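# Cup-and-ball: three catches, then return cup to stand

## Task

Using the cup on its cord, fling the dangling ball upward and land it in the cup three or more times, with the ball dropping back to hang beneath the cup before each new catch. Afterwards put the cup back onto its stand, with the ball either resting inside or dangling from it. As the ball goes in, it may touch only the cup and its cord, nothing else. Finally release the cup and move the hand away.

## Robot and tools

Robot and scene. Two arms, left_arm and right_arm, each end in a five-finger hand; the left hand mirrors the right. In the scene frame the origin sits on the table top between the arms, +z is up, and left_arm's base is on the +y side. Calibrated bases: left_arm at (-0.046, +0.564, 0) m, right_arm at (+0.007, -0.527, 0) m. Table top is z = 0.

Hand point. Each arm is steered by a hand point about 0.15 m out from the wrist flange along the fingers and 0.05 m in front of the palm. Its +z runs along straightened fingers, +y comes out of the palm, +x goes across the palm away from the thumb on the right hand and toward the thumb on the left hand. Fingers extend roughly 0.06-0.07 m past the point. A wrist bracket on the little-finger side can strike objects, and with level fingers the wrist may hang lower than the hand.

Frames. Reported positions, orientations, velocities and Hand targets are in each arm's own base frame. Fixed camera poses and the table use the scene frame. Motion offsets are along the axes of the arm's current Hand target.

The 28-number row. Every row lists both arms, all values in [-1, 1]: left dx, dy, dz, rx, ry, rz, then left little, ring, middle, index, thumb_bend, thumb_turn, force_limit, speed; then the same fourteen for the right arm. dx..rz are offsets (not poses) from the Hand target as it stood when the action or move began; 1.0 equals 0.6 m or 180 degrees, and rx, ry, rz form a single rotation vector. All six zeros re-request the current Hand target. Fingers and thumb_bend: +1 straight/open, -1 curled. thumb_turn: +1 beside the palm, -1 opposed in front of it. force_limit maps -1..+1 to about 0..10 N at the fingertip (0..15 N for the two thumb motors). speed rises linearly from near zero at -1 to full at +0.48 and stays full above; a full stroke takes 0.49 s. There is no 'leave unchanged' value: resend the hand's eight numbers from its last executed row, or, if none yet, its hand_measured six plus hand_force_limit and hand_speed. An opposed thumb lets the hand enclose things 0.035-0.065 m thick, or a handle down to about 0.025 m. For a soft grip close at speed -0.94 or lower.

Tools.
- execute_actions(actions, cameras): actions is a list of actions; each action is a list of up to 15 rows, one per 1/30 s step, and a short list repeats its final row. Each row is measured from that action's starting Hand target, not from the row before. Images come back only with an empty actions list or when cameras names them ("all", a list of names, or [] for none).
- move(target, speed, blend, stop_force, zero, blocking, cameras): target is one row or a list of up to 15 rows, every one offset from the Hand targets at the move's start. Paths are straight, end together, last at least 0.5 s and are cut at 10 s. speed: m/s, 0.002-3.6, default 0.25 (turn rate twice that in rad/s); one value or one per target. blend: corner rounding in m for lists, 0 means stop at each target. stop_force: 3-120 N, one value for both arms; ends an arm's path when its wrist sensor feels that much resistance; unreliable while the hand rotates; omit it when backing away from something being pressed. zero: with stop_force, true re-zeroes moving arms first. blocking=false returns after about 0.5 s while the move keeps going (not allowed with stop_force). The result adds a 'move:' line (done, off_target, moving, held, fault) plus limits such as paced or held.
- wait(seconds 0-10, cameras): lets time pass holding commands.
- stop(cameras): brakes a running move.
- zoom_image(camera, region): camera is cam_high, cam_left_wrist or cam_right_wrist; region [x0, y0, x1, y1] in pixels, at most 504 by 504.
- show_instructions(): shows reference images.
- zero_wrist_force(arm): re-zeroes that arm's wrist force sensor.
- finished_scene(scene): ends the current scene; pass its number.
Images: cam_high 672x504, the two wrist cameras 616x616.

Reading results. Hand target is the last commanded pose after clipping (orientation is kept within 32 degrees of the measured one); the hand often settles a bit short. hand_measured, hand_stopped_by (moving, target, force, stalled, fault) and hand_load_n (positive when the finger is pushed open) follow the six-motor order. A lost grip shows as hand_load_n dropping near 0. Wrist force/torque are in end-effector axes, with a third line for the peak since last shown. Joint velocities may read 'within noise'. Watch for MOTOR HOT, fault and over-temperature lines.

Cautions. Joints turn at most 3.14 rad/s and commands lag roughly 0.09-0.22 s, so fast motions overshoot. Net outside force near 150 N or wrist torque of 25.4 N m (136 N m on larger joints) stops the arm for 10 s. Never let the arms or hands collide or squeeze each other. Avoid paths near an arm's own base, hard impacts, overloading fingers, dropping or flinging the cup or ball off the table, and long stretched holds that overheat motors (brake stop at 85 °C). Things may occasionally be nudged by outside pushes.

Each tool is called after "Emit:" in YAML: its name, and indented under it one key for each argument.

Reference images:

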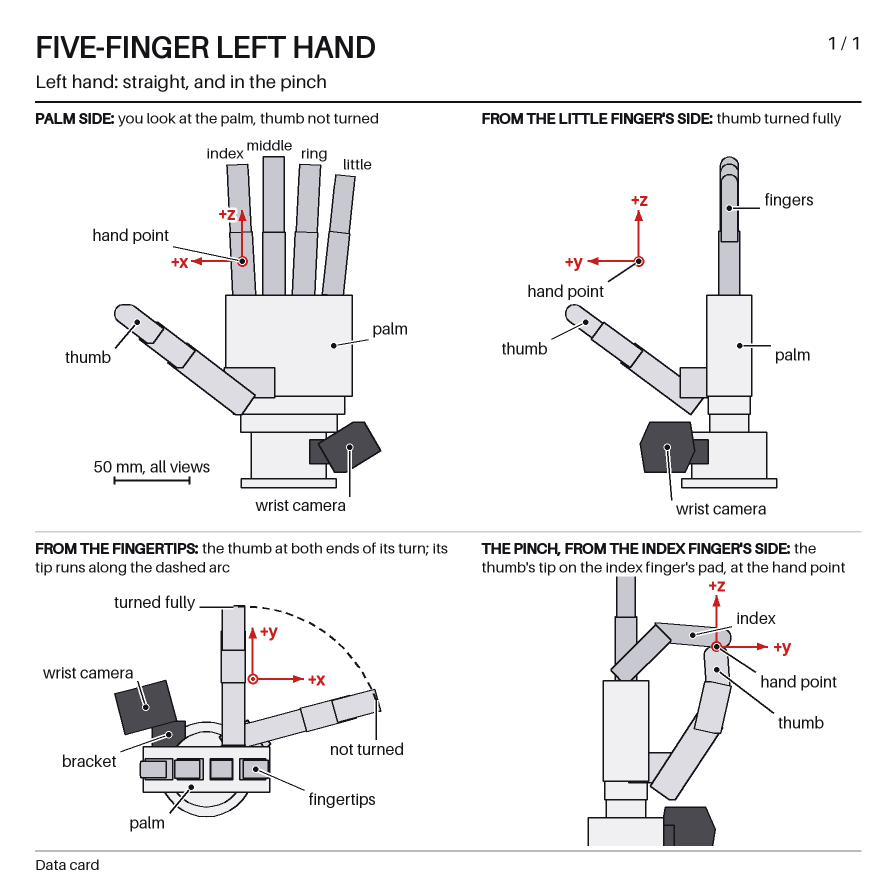

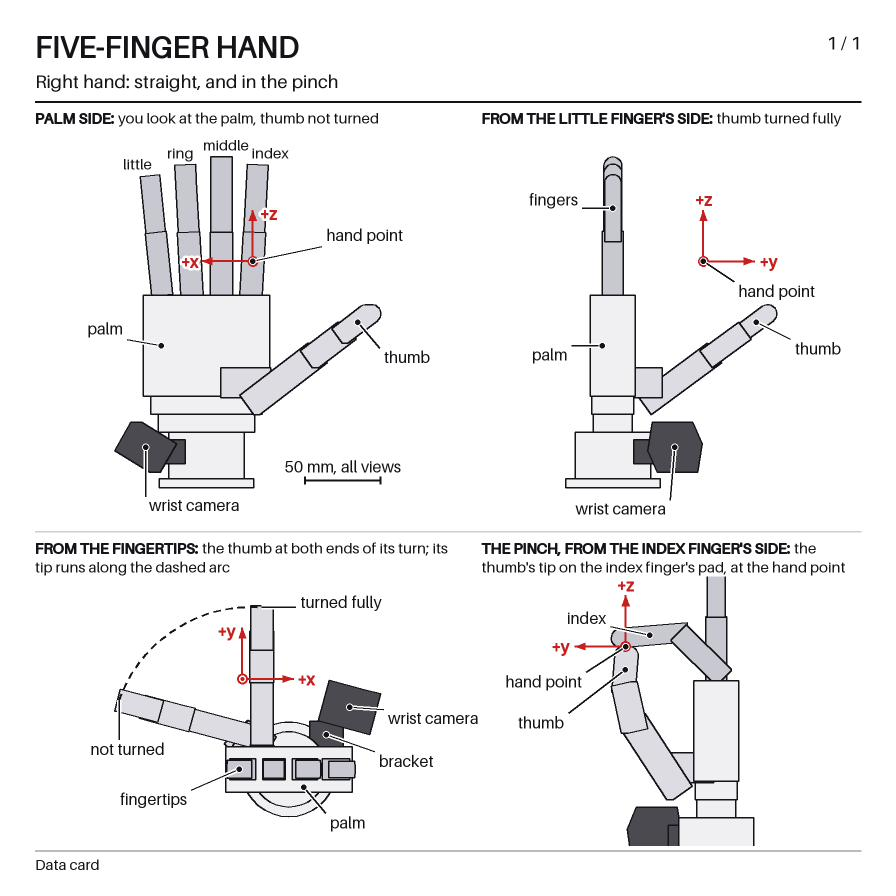

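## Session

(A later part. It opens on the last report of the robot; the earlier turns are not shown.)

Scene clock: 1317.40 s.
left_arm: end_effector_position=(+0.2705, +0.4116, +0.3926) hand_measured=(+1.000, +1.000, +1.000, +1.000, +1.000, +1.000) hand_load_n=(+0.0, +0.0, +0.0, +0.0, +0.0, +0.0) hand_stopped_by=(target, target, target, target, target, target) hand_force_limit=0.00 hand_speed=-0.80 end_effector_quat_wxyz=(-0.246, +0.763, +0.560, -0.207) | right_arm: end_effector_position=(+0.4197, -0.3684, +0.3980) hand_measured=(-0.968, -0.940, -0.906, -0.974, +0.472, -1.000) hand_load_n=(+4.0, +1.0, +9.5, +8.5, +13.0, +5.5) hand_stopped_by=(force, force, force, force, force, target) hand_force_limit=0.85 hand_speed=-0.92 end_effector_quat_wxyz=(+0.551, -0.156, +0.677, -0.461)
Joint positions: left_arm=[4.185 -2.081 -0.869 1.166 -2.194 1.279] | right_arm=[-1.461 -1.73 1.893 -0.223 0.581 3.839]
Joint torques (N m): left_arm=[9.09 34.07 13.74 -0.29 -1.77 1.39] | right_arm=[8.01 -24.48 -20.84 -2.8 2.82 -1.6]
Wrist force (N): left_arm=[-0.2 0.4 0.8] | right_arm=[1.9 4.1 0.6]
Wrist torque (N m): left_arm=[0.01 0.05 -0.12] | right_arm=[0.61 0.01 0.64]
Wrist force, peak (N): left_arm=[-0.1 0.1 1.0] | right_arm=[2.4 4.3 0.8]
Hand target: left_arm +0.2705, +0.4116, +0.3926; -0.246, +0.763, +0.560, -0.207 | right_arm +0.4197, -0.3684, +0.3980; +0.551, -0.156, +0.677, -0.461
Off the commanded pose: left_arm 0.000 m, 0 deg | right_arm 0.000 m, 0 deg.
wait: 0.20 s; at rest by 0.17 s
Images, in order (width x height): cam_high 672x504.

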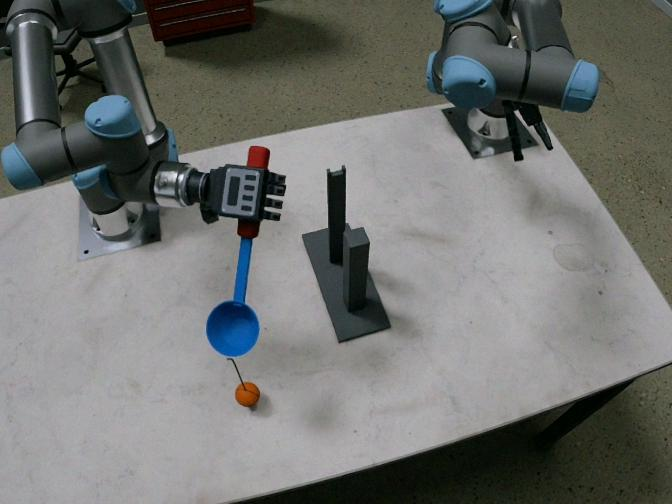

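Emit:
move:
  target: [0,0,0,0,0,0,1,1,1,1,1,1,0,-0.8,-0.1891,-0.2503,0.0107,0,0,0,-1,-1,-0.99,-1,-1,-1,0.85,-0.92]
  speed: 0.12

Emit:
move:
  target:
    - [0,0,0,0,0,0,1,1,1,1,1,1,0,-0.8,-0.0796,0.0603,0.0001,0,0,0,-1,-1,-0.99,-1,-1,-1,0.85,-0.92]
    - [0,0,0,0,0,0,1,1,1,1,1,1,0,-0.8,0.1593,-0.1206,-0.0002,0,0,0,-1,-1,-0.99,-1,-1,-1,0.85,-0.92]
    - [0,0,0,0,0,0,1,1,1,1,1,1,0,-0.8,-0.1327,0.1005,0.0002,0,0,0,-1,-1,-0.99,-1,-1,-1,0.85,-0.92]
  speed: [0.3, 0.75, 0.75]
  blend: 0.03
  blocking: false

Emit:
wait:
  seconds: 0.1

Emit:
wait:
  seconds: 0.1

Emit:
wait:
  seconds: 0.1
  cameras: ["cam_high"]

Emit:
wait:
  seconds: 0.1
  cameras: ["cam_high"]

Emit:
wait:
  seconds: 0.1
  cameras: ["cam_high"]

Emit:
wait:
  seconds: 0.1
  cameras: ["cam_high"]

Emit:
wait:
  seconds: 0.1
  cameras: ["cam_high"]

Emit:
wait:
  seconds: 0.1
  cameras: ["cam_high"]

Emit:
wait:
  seconds: 0.1

Scene clock: 1368.83 s.
left_arm: end_effector_position=(+0.2705, +0.4116, +0.3926) hand_measured=(+1.000, +1.000, +1.000, +1.000, +1.000, +1.000) hand_load_n=(+0.0, +0.0, +0.0, +0.0, +0.0, +0.0) hand_stopped_by=(target, target, target, target, target, target) hand_force_limit=0.00 hand_speed=-0.80 end_effector_quat_wxyz=(-0.246, +0.763, +0.560, -0.207) | right_arm: end_effector_position=(+0.4199, -0.3686, +0.5862) hand_measured=(-0.968, -0.940, -0.906, -0.974, +0.472, -1.000) hand_load_n=(+3.5, +1.0, +9.5, +8.5, +13.0, +5.5) hand_stopped_by=(force, force, force, force, force, target) hand_force_limit=0.85 hand_speed=-0.92 end_effector_quat_wxyz=(+0.551, -0.156, +0.678, -0.461)
Joint positions: left_arm=[4.185 -2.081 -0.869 1.166 -2.194 1.279] | right_arm=[-1.46 -1.695 1.377 0.258 0.582 3.839]
Joint torques (N m): left_arm=[9.74 33.79 14.05 -0.36 -1.77 1.26] | right_arm=[5.64 -28.65 -27.3 -1.83 2.55 0.27]
Wrist force (N): left_arm=[-0.1 0.4 1.0] | right_arm=[2.9 4.5 0.8]
Wrist torque (N m): left_arm=[-0.01 0.05 -0.12] | right_arm=[0.60 -0.11 0.74]
Wrist force, peak (N): left_arm=[0.0 0.3 1.2] | right_arm=[3.5 5.6 0.7]
Hand target: left_arm +0.2705, +0.4116, +0.3926; -0.246, +0.763, +0.560, -0.207 | right_arm +0.4199, -0.3685, +0.5863; +0.551, -0.156, +0.677, -0.461
Off the commanded pose: left_arm 0.000 m, 0 deg | right_arm 0.000 m, 0 deg.
move: done

Scene clock: 1369.33 s.
left_arm: end_effector_position=(+0.2705, +0.4116, +0.3926) hand_measured=(+1.000, +1.000, +1.000, +1.000, +1.000, +1.000) hand_load_n=(+0.0, +0.0, +0.0, +0.0, +0.0, +0.0) hand_stopped_by=(target, target, target, target, target, target) hand_force_limit=0.00 hand_speed=-0.80 end_effector_quat_wxyz=(-0.246, +0.763, +0.560, -0.207) | right_arm: end_effector_position=(+0.4320, -0.3438, +0.5861) hand_measured=(-0.968, -0.940, -0.906, -0.974, +0.472, -1.000) hand_load_n=(+4.0, +1.5, +9.0, +8.5, +13.0, +6.0) hand_stopped_by=(force, force, force, force, force, target) hand_force_limit=0.85 hand_speed=-0.92 end_effector_quat_wxyz=(+0.551, -0.156, +0.678, -0.462) end_effector_velocity=(-0.172, -0.312, -0.004) end_effector_angular_velocity=(-0.002, -0.001, -0.030)
Joint positions: left_arm=[4.185 -2.081 -0.869 1.166 -2.194 1.279] | right_arm=[-1.411 -1.733 1.409 0.267 0.633 3.834]
Joint velocities: left_arm=[within noise] | right_arm=[-0.7 0.392 -0.308 -0.139 -0.669 0.065]
Joint torques (N m): left_arm=[8.98 33.98 13.86 -0.39 -1.73 1.32] | right_arm=[-25.35 13.38 -39.68 -4.25 -4.62 2.1]
Wrist force (N): left_arm=[-0.3 0.2 1.1] | right_arm=[-0.1 6.4 1.0]
Wrist torque (N m): left_arm=[-0.04 0.08 -0.12] | right_arm=[0.79 0.16 0.67]
Wrist force, peak (N): left_arm=[-0.3 0.2 1.1] | right_arm=[-0.5 6.7 0.6]
Hand target: left_arm +0.2705, +0.4116, +0.3926; -0.246, +0.763, +0.560, -0.207 | right_arm +0.4187, -0.3707, +0.5863; +0.551, -0.156, +0.677, -0.461
Off the commanded pose: left_arm 0.000 m, 0 deg | right_arm 0.072 m, 0 deg.
move: running; path passed 1 of 3 targets

Scene clock: 1369.43 s.
left_arm: end_effector_position=(+0.2705, +0.4116, +0.3926) hand_measured=(+1.000, +1.000, +1.000, +1.000, +1.000, +1.000) hand_load_n=(+0.0, +0.0, +0.0, +0.0, +0.0, -0.5) hand_stopped_by=(target, target, target, target, target, target) hand_force_limit=0.00 hand_speed=-0.80 end_effector_quat_wxyz=(-0.246, +0.763, +0.560, -0.207) | right_arm: end_effector_position=(+0.4076, -0.3873, +0.5852) hand_measured=(-0.968, -0.940, -0.906, -0.974, +0.472, -1.000) hand_load_n=(+4.5, +1.5, +9.5, +8.5, +13.0, +6.0) hand_stopped_by=(force, force, force, force, force, target) hand_force_limit=0.85 hand_speed=-0.92 end_effector_quat_wxyz=(+0.550, -0.154, +0.678, -0.463) end_effector_velocity=(-0.285, -0.497, -0.015) end_effector_angular_velocity=(-0.005, -0.005, -0.039)
Joint positions: left_arm=[4.185 -2.081 -0.869 1.166 -2.194 1.279] | right_arm=[-1.501 -1.673 1.361 0.247 0.547 3.843]
Joint velocities: left_arm=[within noise] | right_arm=[-0.941 0.744 -0.612 -0.24 -0.9 0.121]
Joint torques (N m): left_arm=[9.71 33.59 13.92 -0.37 -1.69 1.23] | right_arm=[-11.14 6.71 -41 -3.28 -4.25 2.68]
Wrist force (N): left_arm=[-0.2 0.2 1.2] | right_arm=[0.6 5.4 1.2]
Wrist torque (N m): left_arm=[-0.05 0.07 -0.12] | right_arm=[0.67 0.10 0.64]
Wrist force, peak (N): left_arm=[-0.2 0.2 1.2] | right_arm=[-0.7 5.9 1.1]
Hand target: left_arm +0.2705, +0.4116, +0.3926; -0.246, +0.763, +0.560, -0.207 | right_arm +0.3933, -0.4206, +0.5864; +0.551, -0.156, +0.677, -0.461
Off the commanded pose: left_arm 0.000 m, 0 deg | right_arm 0.122 m, 0 deg.
earlier move: running; path passed 1 of 3 targets
wait: 0.10 s; no rest

Scene clock: 1369.53 s.
left_arm: end_effector_position=(+0.2705, +0.4116, +0.3926) hand_measured=(+1.000, +1.000, +1.000, +1.000, +1.000, +1.000) hand_load_n=(+0.0, +0.0, +0.0, +0.0, +0.0, +0.0) hand_stopped_by=(target, target, target, target, target, target) hand_force_limit=0.00 hand_speed=-0.80 end_effector_quat_wxyz=(-0.246, +0.763, +0.560, -0.207) | right_arm: end_effector_position=(+0.3828, -0.4323, +0.5841) hand_measured=(-0.968, -0.940, -0.906, -0.974, +0.472, -1.000) hand_load_n=(+3.0, +0.5, +9.5, +8.5, +13.0, +5.5) hand_stopped_by=(force, force, force, force, force, target) hand_force_limit=0.85 hand_speed=-0.92 end_effector_quat_wxyz=(+0.550, -0.154, +0.677, -0.464) end_effector_velocity=(-0.199, -0.395, -0.003) end_effector_angular_velocity=(+0.000, -0.011, +0.030)
Joint positions: left_arm=[4.185 -2.081 -0.869 1.166 -2.194 1.279] | right_arm=[-1.575 -1.598 1.295 0.227 0.474 3.856]
Joint velocities: left_arm=[within noise] | right_arm=[-0.538 0.745 -0.705 -0.147 -0.566 0.119]
Joint torques (N m): left_arm=[9.2 34.2 14.32 -0.36 -1.73 1.3] | right_arm=[7.58 -19.9 -38.3 -2.14 -3.63 2.05]
Wrist force (N): left_arm=[-0.2 0.2 1.1] | right_arm=[4.4 2.2 -0.1]
Wrist torque (N m): left_arm=[-0.04 0.06 -0.12] | right_arm=[0.47 -0.20 0.61]
Wrist force, peak (N): left_arm=[-0.2 0.2 1.1] | right_arm=[4.1 2.9 0.3]
Hand target: left_arm +0.2705, +0.4116, +0.3926; -0.246, +0.763, +0.560, -0.207 | right_arm +0.3771, -0.4523, +0.5864; +0.551, -0.156, +0.677, -0.461
Off the commanded pose: left_arm 0.000 m, 0 deg | right_arm 0.174 m, 0 deg.
earlier move: running; path passed 1 of 3 targets
wait: 0.10 s; no rest

Scene clock: 1369.63 s.
left_arm: end_effector_position=(+0.2705, +0.4116, +0.3926) hand_measured=(+1.000, +1.000, +1.000, +1.000, +1.000, +1.000) hand_load_n=(+0.5, +0.0, +0.5, +0.0, +0.0, +0.0) hand_stopped_by=(target, target, target, target, target, target) hand_force_limit=0.00 hand_speed=-0.80 end_effector_quat_wxyz=(-0.246, +0.763, +0.560, -0.207) | right_arm: end_effector_position=(+0.3716, -0.4598, +0.5852) hand_measured=(-0.968, -0.940, -0.906, -0.974, +0.472, -1.000) hand_load_n=(+3.5, +1.0, +9.5, +8.5, +13.0, +5.5) hand_stopped_by=(force, force, force, force, force, target) hand_force_limit=0.85 hand_speed=-0.92 end_effector_quat_wxyz=(+0.551, -0.156, +0.677, -0.462) end_effector_velocity=(-0.037, -0.139, +0.018) end_effector_angular_velocity=(+0.004, +0.006, +0.041)
Joint positions: left_arm=[4.185 -2.081 -0.869 1.166 -2.194 1.279] | right_arm=[-1.604 -1.539 1.234 0.223 0.441 3.863]
Joint velocities: left_arm=[within noise] | right_arm=[-0.087 0.344 -0.408 0.058 -0.128 0.011]
Joint torques (N m): left_arm=[9.63 33.79 14.13 -0.31 -1.83 1.3] | right_arm=[5.32 -30.71 -27.71 1.45 -2.86 1.56]
Wrist force (N): left_arm=[-0.1 0.2 0.9] | right_arm=[4.5 1.4 0.8]
Wrist torque (N m): left_arm=[-0.04 0.05 -0.11] | right_arm=[0.36 -0.28 0.69]
Wrist force, peak (N): left_arm=[-0.2 0.2 1.1] | right_arm=[5.3 2.0 0.6]
Hand target: left_arm +0.2705, +0.4116, +0.3926; -0.246, +0.763, +0.560, -0.207 | right_arm +0.3723, -0.4619, +0.5864; +0.551, -0.156, +0.677, -0.461
Off the commanded pose: left_arm 0.000 m, 0 deg | right_arm 0.203 m, 0 deg.
earlier move: running; path passed 1 of 3 targets
wait: 0.10 s; no rest
Images, in order (width x height): cam_high 672x504.

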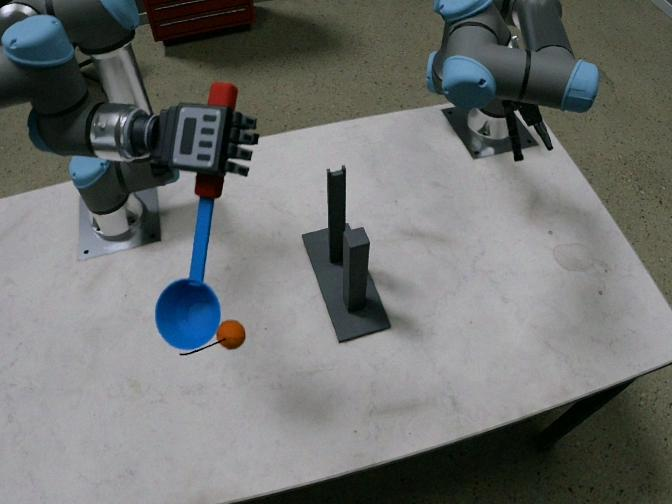

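Scene clock: 1369.73 s.
left_arm: end_effector_position=(+0.2705, +0.4116, +0.3926) hand_measured=(+1.000, +1.000, +1.000, +1.000, +1.000, +1.000) hand_load_n=(+0.0, +0.0, +0.0, +0.0, +0.0, +0.0) hand_stopped_by=(target, target, target, target, target, target) hand_force_limit=0.00 hand_speed=-0.80 end_effector_quat_wxyz=(-0.246, +0.763, +0.560, -0.207) | right_arm: end_effector_position=(+0.3726, -0.4615, +0.5864) hand_measured=(-0.968, -0.940, -0.906, -0.974, +0.472, -1.000) hand_load_n=(+3.5, +1.0, +9.5, +8.5, +13.0, +5.5) hand_stopped_by=(force, force, force, force, force, target) hand_force_limit=0.85 hand_speed=-0.92 end_effector_quat_wxyz=(+0.551, -0.156, +0.677, -0.461) end_effector_velocity=(+0.052, +0.088, +0.006) end_effector_angular_velocity=(+0.005, +0.015, +0.008)
Joint positions: left_arm=[4.185 -2.081 -0.869 1.166 -2.194 1.279] | right_arm=[-1.601 -1.531 1.221 0.232 0.441 3.86]
Joint velocities: left_arm=[within noise] | right_arm=[0.124 -0.148 0.126 0.078 0.114 -0.057]
Joint torques (N m): left_arm=[9.07 34.02 13.63 -0.27 -1.63 1.31] | right_arm=[21.7 -56.82 -5.74 0.99 2.8 -2.63]
Wrist force (N): left_arm=[-0.1 0.2 1.0] | right_arm=[4.5 1.3 1.1]
Wrist torque (N m): left_arm=[-0.03 0.05 -0.11] | right_arm=[0.31 -0.28 0.74]
Wrist force, peak (N): left_arm=[-0.1 0.2 1.0] | right_arm=[5.0 2.0 1.0]
Hand target: left_arm +0.2705, +0.4116, +0.3926; -0.246, +0.763, +0.560, -0.207 | right_arm +0.3787, -0.4492, +0.5864; +0.551, -0.156, +0.677, -0.461
Off the commanded pose: left_arm 0.000 m, 0 deg | right_arm 0.204 m, 0 deg.
earlier move: running; path passed 1 of 3 targets
wait: 0.10 s; no rest
Images, in order (width x height): cam_high 672x504.

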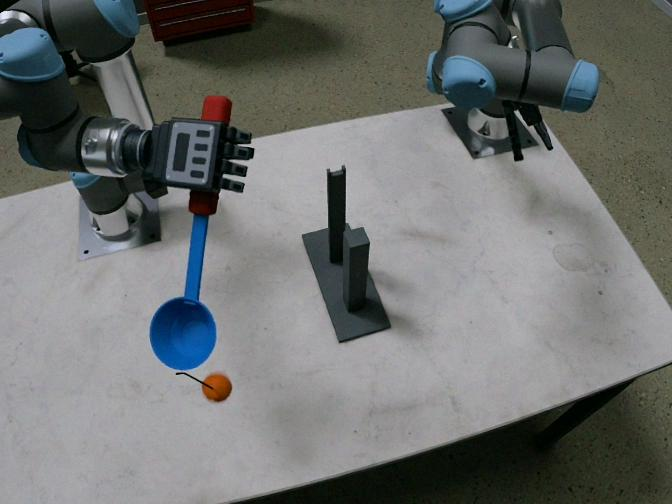

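Scene clock: 1369.83 s.
left_arm: end_effector_position=(+0.2705, +0.4116, +0.3926) hand_measured=(+1.000, +1.000, +1.000, +1.000, +1.000, +1.000) hand_load_n=(+0.0, +0.0, +0.0, +0.0, +0.0, +0.0) hand_stopped_by=(target, target, target, target, target, target) hand_force_limit=0.00 hand_speed=-0.80 end_effector_quat_wxyz=(-0.246, +0.763, +0.560, -0.207) | right_arm: end_effector_position=(+0.3835, -0.4398, +0.5864) hand_measured=(-0.968, -0.940, -0.906, -0.974, +0.472, -1.000) hand_load_n=(+3.0, +0.5, +9.5, +8.5, +13.0, +5.5) hand_stopped_by=(force, force, force, force, force, target) hand_force_limit=0.85 hand_speed=-0.92 end_effector_quat_wxyz=(+0.551, -0.157, +0.678, -0.461) end_effector_velocity=(+0.155, +0.317, -0.005) end_effector_angular_velocity=(+0.007, +0.019, +0.018)
Joint positions: left_arm=[4.185 -2.081 -0.869 1.166 -2.194 1.279] | right_arm=[-1.574 -1.571 1.261 0.24 0.467 3.852]
Joint velocities: left_arm=[within noise] | right_arm=[0.403 -0.586 0.582 0.102 0.383 -0.103]
Joint torques (N m): left_arm=[9.59 34.09 13.89 -0.27 -1.76 1.34] | right_arm=[24.46 -51.21 -3.48 1.13 3.67 -2.5]
Wrist force (N): left_arm=[-0.1 0.2 0.9] | right_arm=[4.5 1.9 0.8]
Wrist torque (N m): left_arm=[-0.03 0.04 -0.11] | right_arm=[0.39 -0.23 0.63]
Wrist force, peak (N): left_arm=[-0.1 0.3 1.0] | right_arm=[4.9 2.1 1.3]
Hand target: left_arm +0.2705, +0.4116, +0.3926; -0.246, +0.763, +0.560, -0.207 | right_arm +0.3964, -0.4144, +0.5864; +0.551, -0.156, +0.677, -0.461
Off the commanded pose: left_arm 0.000 m, 0 deg | right_arm 0.180 m, 0 deg.
earlier move: running; path passed 2 of 3 targets
wait: 0.10 s; no rest
Images, in order (width x height): cam_high 672x504.

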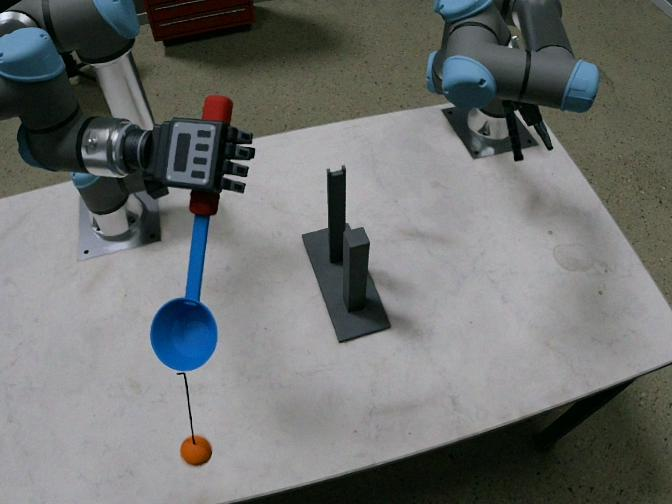

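Scene clock: 1369.93 s.
left_arm: end_effector_position=(+0.2705, +0.4116, +0.3926) hand_measured=(+1.000, +1.000, +1.000, +1.000, +1.000, +1.000) hand_load_n=(+0.0, +0.5, +0.0, +0.0, +0.0, +0.0) hand_stopped_by=(target, target, target, target, target, target) hand_force_limit=0.00 hand_speed=-0.80 end_effector_quat_wxyz=(-0.246, +0.763, +0.560, -0.207) | right_arm: end_effector_position=(+0.4032, -0.3990, +0.5859) hand_measured=(-0.968, -0.940, -0.906, -0.974, +0.472, -1.000) hand_load_n=(+3.0, +0.5, +9.5, +8.5, +13.0, +5.0) hand_stopped_by=(force, force, force, force, force, target) hand_force_limit=0.85 hand_speed=-0.92 end_effector_quat_wxyz=(+0.551, -0.158, +0.678, -0.459) end_effector_velocity=(+0.246, +0.526, -0.007) end_effector_angular_velocity=(+0.010, +0.023, +0.047)
Joint positions: left_arm=[4.185 -2.081 -0.869 1.166 -2.194 1.279] | right_arm=[-1.518 -1.643 1.329 0.254 0.52 3.84]
Joint velocities: left_arm=[within noise] | right_arm=[0.778 -0.884 0.811 0.2 0.728 -0.133]
Joint torques (N m): left_arm=[9.21 34.92 13.33 -0.35 -1.78 1.28] | right_arm=[28.15 -47.69 -5.6 1.1 5.04 -2.74]
Wrist force (N): left_arm=[0.1 0.3 0.8] | right_arm=[5.0 2.3 1.3]
Wrist torque (N m): left_arm=[-0.02 0.02 -0.11] | right_arm=[0.40 -0.31 0.63]
Wrist force, peak (N): left_arm=[-0.3 0.1 0.9] | right_arm=[5.0 2.3 1.3]
Hand target: left_arm +0.2705, +0.4116, +0.3926; -0.246, +0.763, +0.560, -0.207 | right_arm +0.4250, -0.3583, +0.5863; +0.551, -0.156, +0.677, -0.461
Off the commanded pose: left_arm 0.000 m, 0 deg | right_arm 0.135 m, 0 deg.
earlier move: running; path passed 2 of 3 targets
wait: 0.10 s; no rest
Images, in order (width x height): cam_high 672x504.

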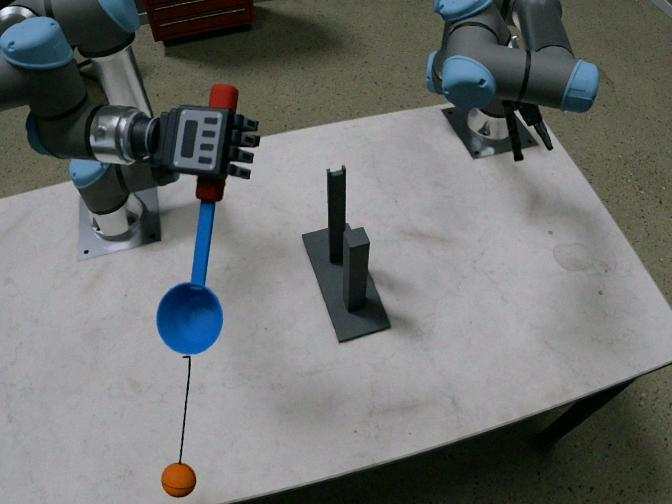

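Scene clock: 1370.03 s.
left_arm: end_effector_position=(+0.2705, +0.4116, +0.3926) hand_measured=(+1.000, +1.000, +1.000, +1.000, +1.000, +1.000) hand_load_n=(+0.0, +0.0, +0.0, +0.0, +0.0, +0.0) hand_stopped_by=(target, target, target, target, target, target) hand_force_limit=0.00 hand_speed=-0.80 end_effector_quat_wxyz=(-0.246, +0.763, +0.560, -0.207) | right_arm: end_effector_position=(+0.4304, -0.3388, +0.5853) hand_measured=(-0.968, -0.940, -0.906, -0.974, +0.472, -1.000) hand_load_n=(+3.5, +1.0, +9.5, +8.5, +13.0, +5.5) hand_stopped_by=(force, force, force, force, force, target) hand_force_limit=0.85 hand_speed=-0.92 end_effector_quat_wxyz=(+0.552, -0.160, +0.678, -0.458) end_effector_velocity=(+0.247, +0.557, -0.004) end_effector_angular_velocity=(-0.005, -0.006, +0.023)
Joint positions: left_arm=[4.185 -2.081 -0.869 1.166 -2.194 1.279] | right_arm=[-1.417 -1.738 1.412 0.277 0.616 3.828]
Joint velocities: left_arm=[within noise] | right_arm=[1.071 -0.813 0.673 0.199 1.046 -0.079]
Joint torques (N m): left_arm=[8.89 34.28 14.31 -0.4 -1.89 1.3] | right_arm=[10.05 -14.24 -13.52 -0.79 6.14 -2.61]
Wrist force (N): left_arm=[-0.2 0.2 1.0] | right_arm=[0.3 5.0 0.9]
Wrist torque (N m): left_arm=[-0.05 0.06 -0.12] | right_arm=[0.67 0.15 0.61]
Wrist force, peak (N): left_arm=[0.0 0.4 1.0] | right_arm=[0.3 5.0 0.9]
Hand target: left_arm +0.2705, +0.4116, +0.3926; -0.246, +0.763, +0.560, -0.207 | right_arm +0.4495, -0.3103, +0.5862; +0.551, -0.156, +0.677, -0.461
Off the commanded pose: left_arm 0.000 m, 0 deg | right_arm 0.069 m, 1 deg.
earlier move: running; path passed 2 of 3 targets
wait: 0.10 s; no rest
Images, in order (width x height): cam_high 672x504.

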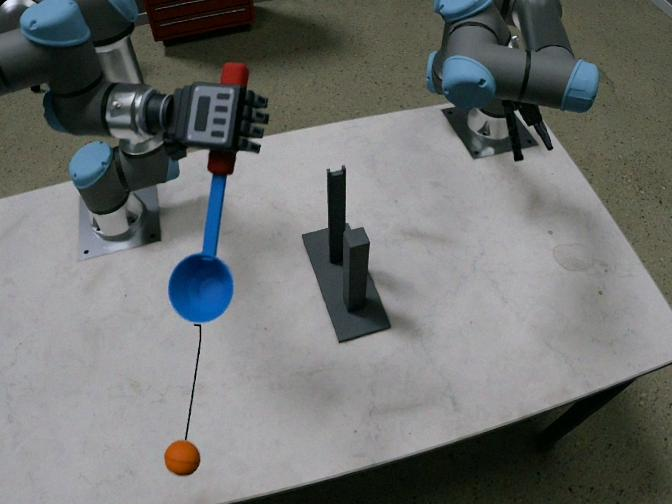

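Scene clock: 1370.13 s.
left_arm: end_effector_position=(+0.2705, +0.4116, +0.3926) hand_measured=(+1.000, +1.000, +1.000, +1.000, +1.000, +1.000) hand_load_n=(+0.0, +0.0, +0.0, +0.0, +0.0, +0.0) hand_stopped_by=(target, target, target, target, target, target) hand_force_limit=0.00 hand_speed=-0.80 end_effector_quat_wxyz=(-0.246, +0.763, +0.560, -0.207) | right_arm: end_effector_position=(+0.4510, -0.2966, +0.5856) hand_measured=(-0.968, -0.940, -0.906, -0.974, +0.472, -1.000) hand_load_n=(+4.5, +1.0, +9.5, +8.5, +13.0, +6.0) hand_stopped_by=(force, force, force, force, force, target) hand_force_limit=0.85 hand_speed=-0.92 end_effector_quat_wxyz=(+0.552, -0.159, +0.678, -0.459) end_effector_velocity=(+0.178, +0.317, +0.007) end_effector_angular_velocity=(-0.012, -0.032, -0.044)
Joint positions: left_arm=[4.185 -2.081 -0.869 1.166 -2.194 1.279] | right_arm=[-1.319 -1.793 1.456 0.29 0.715 3.824]
Joint velocities: left_arm=[within noise] | right_arm=[0.909 -0.342 0.262 0.08 0.953 -0.025]
Joint torques (N m): left_arm=[9.04 34.71 13.93 -0.38 -1.73 1.25] | right_arm=[-0.06 -7.47 -19.6 -1.47 5.16 -2.99]
Wrist force (N): left_arm=[0.0 0.3 0.9] | right_arm=[-0.2 6.7 0.1]
Wrist torque (N m): left_arm=[-0.01 0.03 -0.11] | right_arm=[0.90 0.16 0.85]
Wrist force, peak (N): left_arm=[0.0 0.3 0.9] | right_arm=[-0.2 6.7 0.1]
Hand target: left_arm +0.2705, +0.4116, +0.3926; -0.246, +0.763, +0.560, -0.207 | right_arm +0.4627, -0.2844, +0.5862; +0.551, -0.156, +0.677, -0.461
Off the commanded pose: left_arm 0.000 m, 0 deg | right_arm 0.022 m, 0 deg.
earlier move: running; path passed 2 of 3 targets
wait: 0.10 s; no rest
Images, in order (width x height): cam_high 672x504.

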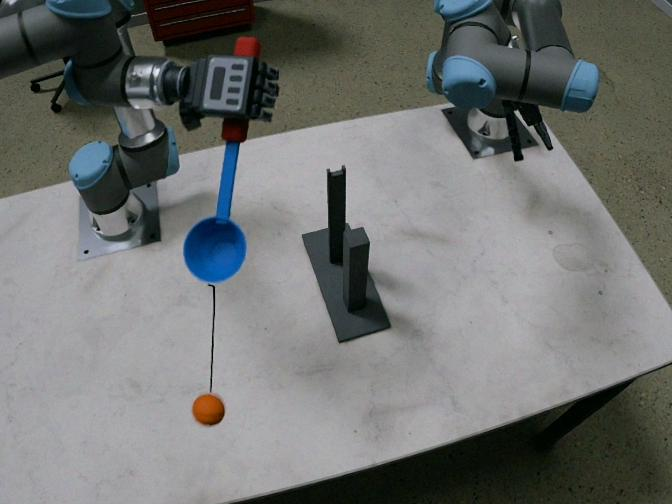

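Scene clock: 1370.23 s.
left_arm: end_effector_position=(+0.2705, +0.4116, +0.3926) hand_measured=(+1.000, +1.000, +1.000, +1.000, +1.000, +1.000) hand_load_n=(+0.0, +0.0, +0.0, +0.0, +0.0, +0.0) hand_stopped_by=(target, target, target, target, target, target) hand_force_limit=0.00 hand_speed=-0.80 end_effector_quat_wxyz=(-0.246, +0.763, +0.560, -0.207) | right_arm: end_effector_position=(+0.4641, -0.2782, +0.5861) hand_measured=(-0.968, -0.940, -0.906, -0.974, +0.472, -1.000) hand_load_n=(+5.0, +1.5, +9.5, +8.5, +13.0, +6.5) hand_stopped_by=(force, force, force, force, force, target) hand_force_limit=0.85 hand_speed=-0.92 end_effector_quat_wxyz=(+0.552, -0.157, +0.677, -0.461) end_effector_velocity=(+0.069, +0.058, +0.002) end_effector_angular_velocity=(-0.005, -0.007, -0.052)
Joint positions: left_arm=[4.185 -2.081 -0.869 1.166 -2.194 1.279] | right_arm=[-1.253 -1.807 1.466 0.294 0.787 3.822]
Joint velocities: left_arm=[within noise] | right_arm=[0.33 -0.001 0 0.007 0.381 -0.018]
Joint torques (N m): left_arm=[8.88 33.76 13.83 -0.34 -1.68 1.3] | right_arm=[-10.65 1.01 -27.01 -1.13 3.11 -3.05]
Wrist force (N): left_arm=[-0.2 0.0 0.8] | right_arm=[-1.2 5.9 1.2]
Wrist torque (N m): left_arm=[-0.05 0.05 -0.11] | right_arm=[0.72 0.20 0.93]
Wrist force, peak (N): left_arm=[-0.1 0.1 1.1] | right_arm=[-0.4 7.6 0.9]
Hand target: left_arm +0.2705, +0.4116, +0.3926; -0.246, +0.763, +0.560, -0.207 | right_arm +0.4652, -0.2795, +0.5862; +0.551, -0.156, +0.677, -0.461
Off the commanded pose: left_arm 0.000 m, 0 deg | right_arm 0.002 m, 0 deg.
earlier move: running
wait: 0.10 s; no rest

Emit:
move:
  target:
    - [0,0,0,0,0,0,1,1,1,1,1,1,0,-0.8,0.1327,-0.1005,-0.0002,0,0,0,-1,-1,-0.99,-1,-1,-1,0.85,-0.92]
    - [0,0,0,0,0,0,1,1,1,1,1,1,0,-0.8,0.0,0.0,0,0,0,0,-1,-1,-0.99,-1,-1,-1,0.85,-0.92]
  speed: [2.5, 2.5]
  blend: 0.02
  blocking: false

Emit:
wait:
  seconds: 0.1

Emit:
wait:
  seconds: 0.1

Emit:
wait:
  seconds: 0.1

Emit:
wait:
  seconds: 0.1

a move is refused until a result has shown your running move's end: call wait (it returns as soon as the move ends) or stop first; nothing of this call was run
Scene clock: 1378.63 s.
left_arm: end_effector_position=(+0.2705, +0.4116, +0.3926) hand_measured=(+1.000, +1.000, +1.000, +1.000, +1.000, +1.000) hand_load_n=(+0.0, +0.0, +0.0, +0.0, +0.0, +0.0) hand_stopped_by=(target, target, target, target, target, target) hand_force_limit=0.00 hand_speed=-0.80 end_effector_quat_wxyz=(-0.246, +0.763, +0.560, -0.207) | right_arm: end_effector_position=(+0.4652, -0.2795, +0.5862) hand_measured=(-0.968, -0.940, -0.906, -0.974, +0.472, -1.000) hand_load_n=(+4.5, +1.5, +9.5, +8.5, +13.0, +5.5) hand_stopped_by=(force, force, force, force, force, target) hand_force_limit=0.85 hand_speed=-0.92 end_effector_quat_wxyz=(+0.551, -0.156, +0.677, -0.461)
Joint positions: left_arm=[4.185 -2.081 -0.869 1.166 -2.194 1.279] | right_arm=[-1.249 -1.804 1.463 0.294 0.793 3.821]
Joint torques (N m): left_arm=[9.12 33.66 13.47 -0.41 -1.7 1.29] | right_arm=[-6.45 -18.65 -28.58 -0.87 -1.84 -2.01]
Wrist force (N): left_arm=[0.0 0.2 1.0] | right_arm=[1.6 3.6 1.1]
Wrist torque (N m): left_arm=[-0.04 0.04 -0.11] | right_arm=[0.54 -0.15 0.72]
Wrist force, peak (N): left_arm=[-0.3 0.3 1.2] | right_arm=[1.4 6.5 0.6]
Hand target: left_arm +0.2705, +0.4116, +0.3926; -0.246, +0.763, +0.560, -0.207 | right_arm +0.4652, -0.2795, +0.5862; +0.551, -0.156, +0.677, -0.461
Off the commanded pose: left_arm 0.000 m, 0 deg | right_arm 0.000 m, 0 deg.
earlier move: done

not run: a call was refused earlier in this reply.

not run: a call was refused earlier in this reply.

not run: a call was refused earlier in this reply.

not run: a call was refused earlier in this reply.

Emit:
move:
  target:
    - [0,0,0,0,0,0,1,1,1,1,1,1,0,-0.8,0.1327,-0.1005,-0.0002,0,0,0,-1,-1,-0.99,-1,-1,-1,0.85,-0.92]
    - [0,0,0,0,0,0,1,1,1,1,1,1,0,-0.8,0.0,0.0,0,0,0,0,-1,-1,-0.99,-1,-1,-1,0.85,-0.92]
  speed: [2.5, 2.5]
  blend: 0.02
  blocking: false

Emit:
wait:
  seconds: 0.1

Emit:
wait:
  seconds: 0.1

Emit:
wait:
  seconds: 0.1

Emit:
wait:
  seconds: 0.1

Scene clock: 1381.67 s.
left_arm: end_effector_position=(+0.2705, +0.4116, +0.3926) hand_measured=(+1.000, +1.000, +1.000, +1.000, +1.000, +1.000) hand_load_n=(+0.0, +0.0, +0.0, +0.0, +0.0, +0.0) hand_stopped_by=(target, target, target, target, target, target) hand_force_limit=0.00 hand_speed=-0.80 end_effector_quat_wxyz=(-0.246, +0.763, +0.560, -0.207) | right_arm: end_effector_position=(+0.4252, -0.3580, +0.5863) hand_measured=(-0.968, -0.940, -0.906, -0.974, +0.472, -1.000) hand_load_n=(+2.5, +0.5, +9.5, +9.0, +13.0, +6.0) hand_stopped_by=(force, force, force, force, force, target) hand_force_limit=0.85 hand_speed=-0.92 end_effector_quat_wxyz=(+0.551, -0.156, +0.677, -0.461) end_effector_velocity=(+0.066, +0.117, +0.004) end_effector_angular_velocity=(+0.006, +0.000, +0.012)
Joint positions: left_arm=[4.185 -2.081 -0.869 1.166 -2.194 1.279] | right_arm=[-1.44 -1.711 1.39 0.262 0.602 3.837]
Joint velocities: left_arm=[within noise] | right_arm=[0.248 -0.153 0.117 0.061 0.235 -0.023]
Joint torques (N m): left_arm=[8.7 33.99 14.04 -0.46 -1.74 1.28] | right_arm=[23 -45.39 -8.78 0.86 3.73 -2.39]
Wrist force (N): left_arm=[-0.2 0.2 0.9] | right_arm=[5.7 1.5 1.0]
Wrist torque (N m): left_arm=[-0.05 0.06 -0.12] | right_arm=[0.33 -0.30 0.57]
Wrist force, peak (N): left_arm=[-0.1 0.5 1.1] | right_arm=[6.2 2.3 0.2]
Hand target: left_arm +0.2705, +0.4116, +0.3926; -0.246, +0.763, +0.560, -0.207 | right_arm +0.4320, -0.3447, +0.5863; +0.551, -0.156, +0.677, -0.461
Off the commanded pose: left_arm 0.000 m, 0 deg | right_arm 0.088 m, 0 deg.
move: running; path passed 1 of 2 targets

Scene clock: 1381.77 s.
left_arm: end_effector_position=(+0.2705, +0.4116, +0.3926) hand_measured=(+1.000, +1.000, +1.000, +1.000, +1.000, +1.000) hand_load_n=(+0.0, +0.0, +0.0, +0.0, +0.0, +0.0) hand_stopped_by=(target, target, target, target, target, target) hand_force_limit=0.00 hand_speed=-0.80 end_effector_quat_wxyz=(-0.246, +0.763, +0.560, -0.207) | right_arm: end_effector_position=(+0.4369, -0.3336, +0.5862) hand_measured=(-0.968, -0.940, -0.906, -0.974, +0.472, -1.000) hand_load_n=(+2.5, +0.5, +9.5, +8.5, +13.0, +5.5) hand_stopped_by=(force, force, force, force, force, target) hand_force_limit=0.85 hand_speed=-0.92 end_effector_quat_wxyz=(+0.551, -0.157, +0.678, -0.461) end_effector_velocity=(+0.152, +0.338, -0.003) end_effector_angular_velocity=(+0.002, +0.010, +0.025)
Joint positions: left_arm=[4.185 -2.081 -0.869 1.166 -2.194 1.279] | right_arm=[-1.391 -1.745 1.418 0.273 0.649 3.832]
Joint velocities: left_arm=[within noise] | right_arm=[0.686 -0.455 0.365 0.152 0.66 -0.074]
Joint torques (N m): left_arm=[9.1 34.22 14.09 -0.3 -1.77 1.29] | right_arm=[24.9 -38.37 -12.63 0.41 5.03 -2.64]
Wrist force (N): left_arm=[-0.3 0.3 0.9] | right_arm=[4.5 1.7 1.2]
Wrist torque (N m): left_arm=[-0.01 0.07 -0.12] | right_arm=[0.36 -0.28 0.59]
Wrist force, peak (N): left_arm=[-0.3 0.3 0.9] | right_arm=[4.5 1.7 1.2]
Hand target: left_arm +0.2705, +0.4116, +0.3926; -0.246, +0.763, +0.560, -0.207 | right_arm +0.4498, -0.3098, +0.5862; +0.551, -0.156, +0.677, -0.461
Off the commanded pose: left_arm 0.000 m, 0 deg | right_arm 0.061 m, 0 deg.
earlier move: running; path passed 1 of 2 targets
wait: 0.10 s; no rest

Scene clock: 1381.87 s.
left_arm: end_effector_position=(+0.2705, +0.4116, +0.3926) hand_measured=(+1.000, +1.000, +1.000, +1.000, +1.000, +1.000) hand_load_n=(+0.0, +0.0, +0.0, +0.0, +0.0, +0.0) hand_stopped_by=(target, target, target, target, target, target) hand_force_limit=0.00 hand_speed=-0.80 end_effector_quat_wxyz=(-0.246, +0.763, +0.560, -0.207) | right_arm: end_effector_position=(+0.4527, -0.2985, +0.5859) hand_measured=(-0.968, -0.940, -0.906, -0.974, +0.472, -1.000) hand_load_n=(+3.0, +1.0, +9.5, +8.5, +13.0, +6.0) hand_stopped_by=(force, force, force, force, force, target) hand_force_limit=0.85 hand_speed=-0.92 end_effector_quat_wxyz=(+0.552, -0.158, +0.678, -0.460) end_effector_velocity=(+0.153, +0.329, -0.001) end_effector_angular_velocity=(-0.001, -0.001, +0.012)
Joint positions: left_arm=[4.185 -2.081 -0.869 1.166 -2.194 1.279] | right_arm=[-1.313 -1.788 1.452 0.288 0.724 3.825]
Joint velocities: left_arm=[within noise] | right_arm=[0.81 -0.368 0.281 0.129 0.797 -0.057]
Joint torques (N m): left_arm=[8.96 33.71 13.47 -0.41 -1.72 1.29] | right_arm=[4.81 -11.07 -19.39 -1.06 4.68 -2.7]
Wrist force (N): left_arm=[-0.2 0.2 0.9] | right_arm=[-0.3 4.7 0.5]
Wrist torque (N m): left_arm=[-0.03 0.06 -0.12] | right_arm=[0.71 0.15 0.62]
Wrist force, peak (N): left_arm=[0.0 0.2 1.0] | right_arm=[2.2 4.1 0.7]
Hand target: left_arm +0.2705, +0.4116, +0.3926; -0.246, +0.763, +0.560, -0.207 | right_arm +0.4628, -0.2843, +0.5862; +0.551, -0.156, +0.677, -0.461
Off the commanded pose: left_arm 0.000 m, 0 deg | right_arm 0.023 m, 0 deg.
earlier move: running; path passed 1 of 2 targets
wait: 0.10 s; no rest

Scene clock: 1381.97 s.
left_arm: end_effector_position=(+0.2705, +0.4116, +0.3926) hand_measured=(+1.000, +1.000, +1.000, +1.000, +1.000, +1.000) hand_load_n=(+0.0, +0.0, +0.0, +0.0, +0.0, +0.0) hand_stopped_by=(target, target, target, target, target, target) hand_force_limit=0.00 hand_speed=-0.80 end_effector_quat_wxyz=(-0.246, +0.763, +0.560, -0.207) | right_arm: end_effector_position=(+0.4642, -0.2781, +0.5861) hand_measured=(-0.968, -0.940, -0.906, -0.974, +0.472, -1.000) hand_load_n=(+4.5, +1.0, +9.5, +8.5, +13.0, +5.5) hand_stopped_by=(force, force, force, force, force, target) hand_force_limit=0.85 hand_speed=-0.92 end_effector_quat_wxyz=(+0.552, -0.157, +0.677, -0.461) end_effector_velocity=(+0.062, +0.068, +0.003) end_effector_angular_velocity=(-0.004, -0.009, -0.039)
Joint positions: left_arm=[4.185 -2.081 -0.869 1.166 -2.194 1.279] | right_arm=[-1.252 -1.807 1.466 0.295 0.787 3.821]
Joint velocities: left_arm=[within noise] | right_arm=[0.309 -0.028 0.019 0.012 0.348 -0.013]
Joint torques (N m): left_arm=[8.81 34.08 13.66 -0.3 -1.76 1.26] | right_arm=[-7.18 -11 -19.04 -0.45 3.08 -2.48]
Wrist force (N): left_arm=[-0.3 0.4 0.9] | right_arm=[-0.6 5.5 1.2]
Wrist torque (N m): left_arm=[0.00 0.07 -0.13] | right_arm=[0.75 0.07 0.67]
Wrist force, peak (N): left_arm=[-0.3 0.1 1.0] | right_arm=[-0.5 6.1 0.5]
Hand target: left_arm +0.2705, +0.4116, +0.3926; -0.246, +0.763, +0.560, -0.207 | right_arm +0.4652, -0.2795, +0.5862; +0.551, -0.156, +0.677, -0.461
Off the commanded pose: left_arm 0.000 m, 0 deg | right_arm 0.002 m, 0 deg.
earlier move: running
wait: 0.10 s; no rest

Scene clock: 1382.07 s.
left_arm: end_effector_position=(+0.2705, +0.4116, +0.3926) hand_measured=(+1.000, +1.000, +1.000, +1.000, +1.000, +1.000) hand_load_n=(+0.0, +0.0, +0.0, +0.0, +0.0, +0.0) hand_stopped_by=(target, target, target, target, target, target) hand_force_limit=0.00 hand_speed=-0.80 end_effector_quat_wxyz=(-0.246, +0.763, +0.560, -0.207) | right_arm: end_effector_position=(+0.4660, -0.2781, +0.5862) hand_measured=(-0.968, -0.940, -0.906, -0.974, +0.472, -1.000) hand_load_n=(+6.0, +2.0, +9.5, +8.5, +13.0, +6.0) hand_stopped_by=(force, force, force, force, force, target) hand_force_limit=0.85 hand_speed=-0.92 end_effector_quat_wxyz=(+0.551, -0.156, +0.678, -0.462) end_effector_velocity=(-0.006, -0.030, +0.001) end_effector_angular_velocity=(-0.003, +0.000, -0.024)
Joint positions: left_arm=[4.185 -2.081 -0.869 1.166 -2.194 1.279] | right_arm=[-1.245 -1.805 1.464 0.294 0.797 3.821]
Joint velocities: left_arm=[within noise] | right_arm=[-0.044 0.033 -0.025 -0.011 -0.02 0]
Joint torques (N m): left_arm=[9.59 34.07 13.43 -0.32 -1.76 1.29] | right_arm=[-8.51 2.83 -29.59 -3.55 -2.65 -1.73]
Wrist force (N): left_arm=[-0.3 0.2 0.9] | right_arm=[2.0 5.3 1.1]
Wrist torque (N m): left_arm=[-0.04 0.08 -0.12] | right_arm=[0.68 -0.14 1.00]
Wrist force, peak (N): left_arm=[0.1 0.5 1.0] | right_arm=[1.4 6.3 1.2]
Hand target: left_arm +0.2705, +0.4116, +0.3926; -0.246, +0.763, +0.560, -0.207 | right_arm +0.4652, -0.2795, +0.5862; +0.551, -0.156, +0.677, -0.461
Off the commanded pose: left_arm 0.000 m, 0 deg | right_arm 0.002 m, 0 deg.
earlier move: running
wait: 0.10 s; no rest

Emit:
wait:
  seconds: 0.2

Emit:
move:
  target: [0,0,0,0,0,0,1,1,1,1,1,1,0,-0.8,0.3368,0.1693,-0.2111,0,0,0,-1,-1,-0.99,-1,-1,-1,0.85,-0.92]
  speed: 0.15

Emit:
wait:
  seconds: 1.5
  cameras: ["cam_high", "cam_left_wrist"]

Emit:
zoom_image:
  camera: "cam_high"
  region: [110, 310, 220, 420]

Scene clock: 1443.70 s.
left_arm: end_effector_position=(+0.2705, +0.4116, +0.3926) hand_measured=(+1.000, +1.000, +1.000, +1.000, +1.000, +1.000) hand_load_n=(+0.0, +0.0, +0.0, +0.0, +0.0, +0.0) hand_stopped_by=(target, target, target, target, target, target) hand_force_limit=0.00 hand_speed=-0.80 end_effector_quat_wxyz=(-0.246, +0.763, +0.560, -0.207) | right_arm: end_effector_position=(+0.4652, -0.2795, +0.5862) hand_measured=(-0.968, -0.940, -0.906, -0.974, +0.472, -1.000) hand_load_n=(+4.0, +1.5, +9.5, +8.5, +13.0, +6.5) hand_stopped_by=(force, force, force, force, force, target) hand_force_limit=0.85 hand_speed=-0.92 end_effector_quat_wxyz=(+0.551, -0.156, +0.677, -0.461)
Joint positions: left_arm=[4.185 -2.081 -0.869 1.166 -2.194 1.279] | right_arm=[-1.249 -1.804 1.463 0.294 0.793 3.821]
Joint torques (N m): left_arm=[8.63 34.19 13.89 -0.37 -1.72 1.25] | right_arm=[-6.1 -3.01 -27.48 -0.99 -1.43 -1.59]
Wrist force (N): left_arm=[-0.2 0.4 0.8] | right_arm=[2.5 4.2 1.2]
Wrist torque (N m): left_arm=[0.00 0.06 -0.13] | right_arm=[0.57 -0.15 0.69]
Wrist force, peak (N): left_arm=[-0.2 0.3 1.3] | right_arm=[2.3 5.2 2.2]
Hand target: left_arm +0.2705, +0.4116, +0.3926; -0.246, +0.763, +0.560, -0.207 | right_arm +0.4652, -0.2795, +0.5862; +0.551, -0.156, +0.677, -0.461
Off the commanded pose: left_arm 0.000 m, 0 deg | right_arm 0.000 m, 0 deg.
earlier move: done
wait: 0.00 of 0.2 s (the move ended)

Scene clock: 1445.90 s.
left_arm: end_effector_position=(+0.2705, +0.4116, +0.3926) hand_measured=(+1.000, +1.000, +1.000, +1.000, +1.000, +1.000) hand_load_n=(+0.0, +0.0, +0.0, +0.5, +0.0, +0.0) hand_stopped_by=(target, target, target, target, target, target) hand_force_limit=0.00 hand_speed=-0.80 end_effector_quat_wxyz=(-0.246, +0.763, +0.560, -0.207) | right_arm: end_effector_position=(+0.3131, -0.3143, +0.3794) hand_measured=(-0.968, -0.940, -0.906, -0.974, +0.472, -1.000) hand_load_n=(+3.0, +1.0, +9.5, +8.5, +13.0, +6.5) hand_stopped_by=(force, force, force, force, force, target) hand_force_limit=0.85 hand_speed=-0.92 end_effector_quat_wxyz=(+0.551, -0.156, +0.677, -0.462) end_effector_velocity=(+0.000, +0.000, +0.000) end_effector_angular_velocity=(-0.002, +0.002, +0.000)
Joint positions: left_arm=[4.185 -2.081 -0.869 1.166 -2.194 1.279] | right_arm=[-1.867 -2.014 2.137 -0.312 0.178 3.975]
Joint velocities: left_arm=[within noise] | right_arm=[0 0 0 0.004 0 -0.006]
Joint torques (N m): left_arm=[9.17 34.09 14.22 -0.39 -1.76 1.2] | right_arm=[-3.59 5.47 -16.97 0.26 1.39 -2.44]
Wrist force (N): left_arm=[-0.2 0.4 0.9] | right_arm=[2.8 4.1 1.0]
Wrist torque (N m): left_arm=[0.00 0.06 -0.13] | right_arm=[0.57 -0.05 0.63]
Wrist force, peak (N): left_arm=[-0.1 0.6 1.1] | right_arm=[3.5 5.3 0.1]
Hand target: left_arm +0.2705, +0.4116, +0.3926; -0.246, +0.763, +0.560, -0.207 | right_arm +0.3130, -0.3144, +0.3793; +0.551, -0.156, +0.677, -0.461
Off the commanded pose: left_arm 0.000 m, 0 deg | right_arm 0.000 m, 0 deg.
move: done

Scene clock: 1447.40 s.
left_arm: end_effector_position=(+0.2705, +0.4116, +0.3926) hand_measured=(+1.000, +1.000, +1.000, +1.000, +1.000, +1.000) hand_load_n=(+0.0, -0.5, +0.0, +0.0, +0.0, +0.0) hand_stopped_by=(target, target, target, target, target, target) hand_force_limit=0.00 hand_speed=-0.80 end_effector_quat_wxyz=(-0.246, +0.763, +0.560, -0.207) | right_arm: end_effector_position=(+0.3130, -0.3144, +0.3793) hand_measured=(-0.968, -0.940, -0.906, -0.974, +0.472, -1.000) hand_load_n=(+3.0, +1.5, +9.5, +8.5, +13.0, +7.0) hand_stopped_by=(force, force, force, force, force, target) hand_force_limit=0.85 hand_speed=-0.92 end_effector_quat_wxyz=(+0.551, -0.156, +0.677, -0.461)
Joint positions: left_arm=[4.185 -2.081 -0.869 1.166 -2.194 1.279] | right_arm=[-1.867 -2.014 2.137 -0.312 0.177 3.974]
Joint torques (N m): left_arm=[9.47 33.91 14.28 -0.41 -1.8 1.27] | right_arm=[-6.88 8.31 -17.4 0.07 -1.82 -2.01]
Wrist force (N): left_arm=[-0.3 0.2 1.0] | right_arm=[1.9 3.5 1.0]
Wrist torque (N m): left_arm=[-0.05 0.07 -0.12] | right_arm=[0.54 -0.02 0.76]
Wrist force, peak (N): left_arm=[-0.4 0.5 1.2] | right_arm=[2.6 4.8 0.8]
Hand target: left_arm +0.2705, +0.4116, +0.3926; -0.246, +0.763, +0.560, -0.207 | right_arm +0.3130, -0.3144, +0.3793; +0.551, -0.156, +0.677, -0.461
Off the commanded pose: left_arm 0.000 m, 0 deg | right_arm 0.000 m, 0 deg.
wait: 1.50 s; at rest by 0.17 s
camera_calibration:
cam_left_wrist: T_world_to_cam=[[-0.641971, 0.517504, 0.565741, -0.255726], [0.734502, 0.626762, 0.260148, -0.56419], [-0.219957, 0.582545, -0.78247, 0.234956], [0, 0, 0, 1]] pos_world=[0.301911, 0.34908, 0.475293]
Images, in order (width x height): cam_high 672x504, cam_left_wrist 616x616.

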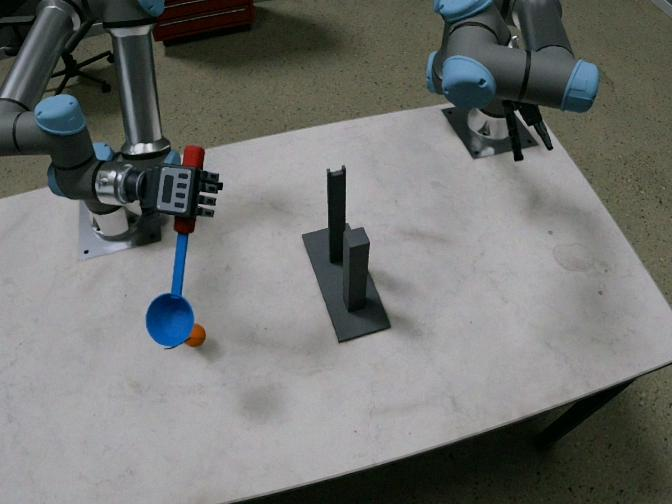

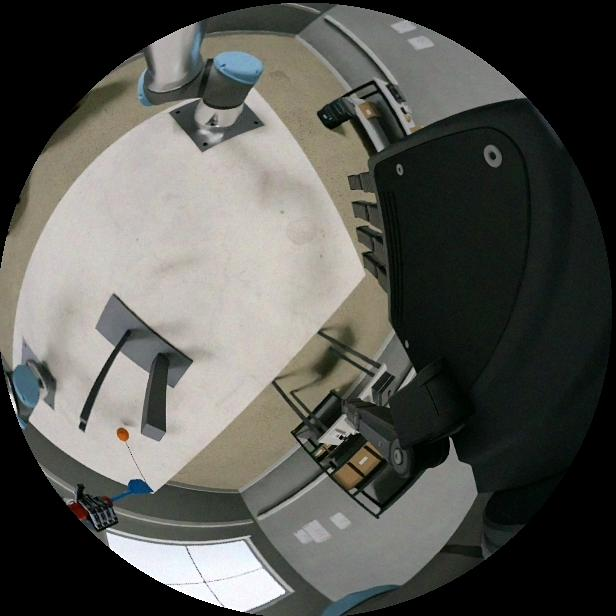

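Scaled by 4.582 from the camera's 672x504 image, which has a finer 960x720 frame.

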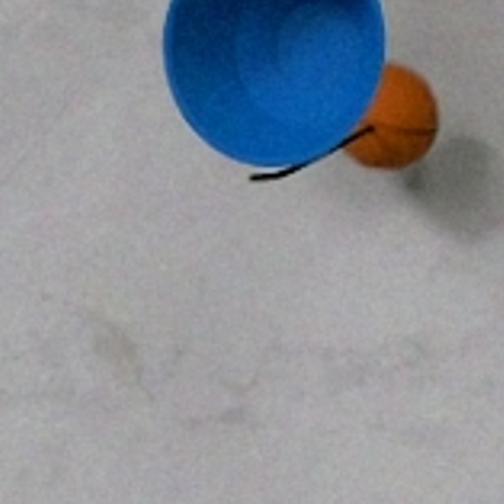

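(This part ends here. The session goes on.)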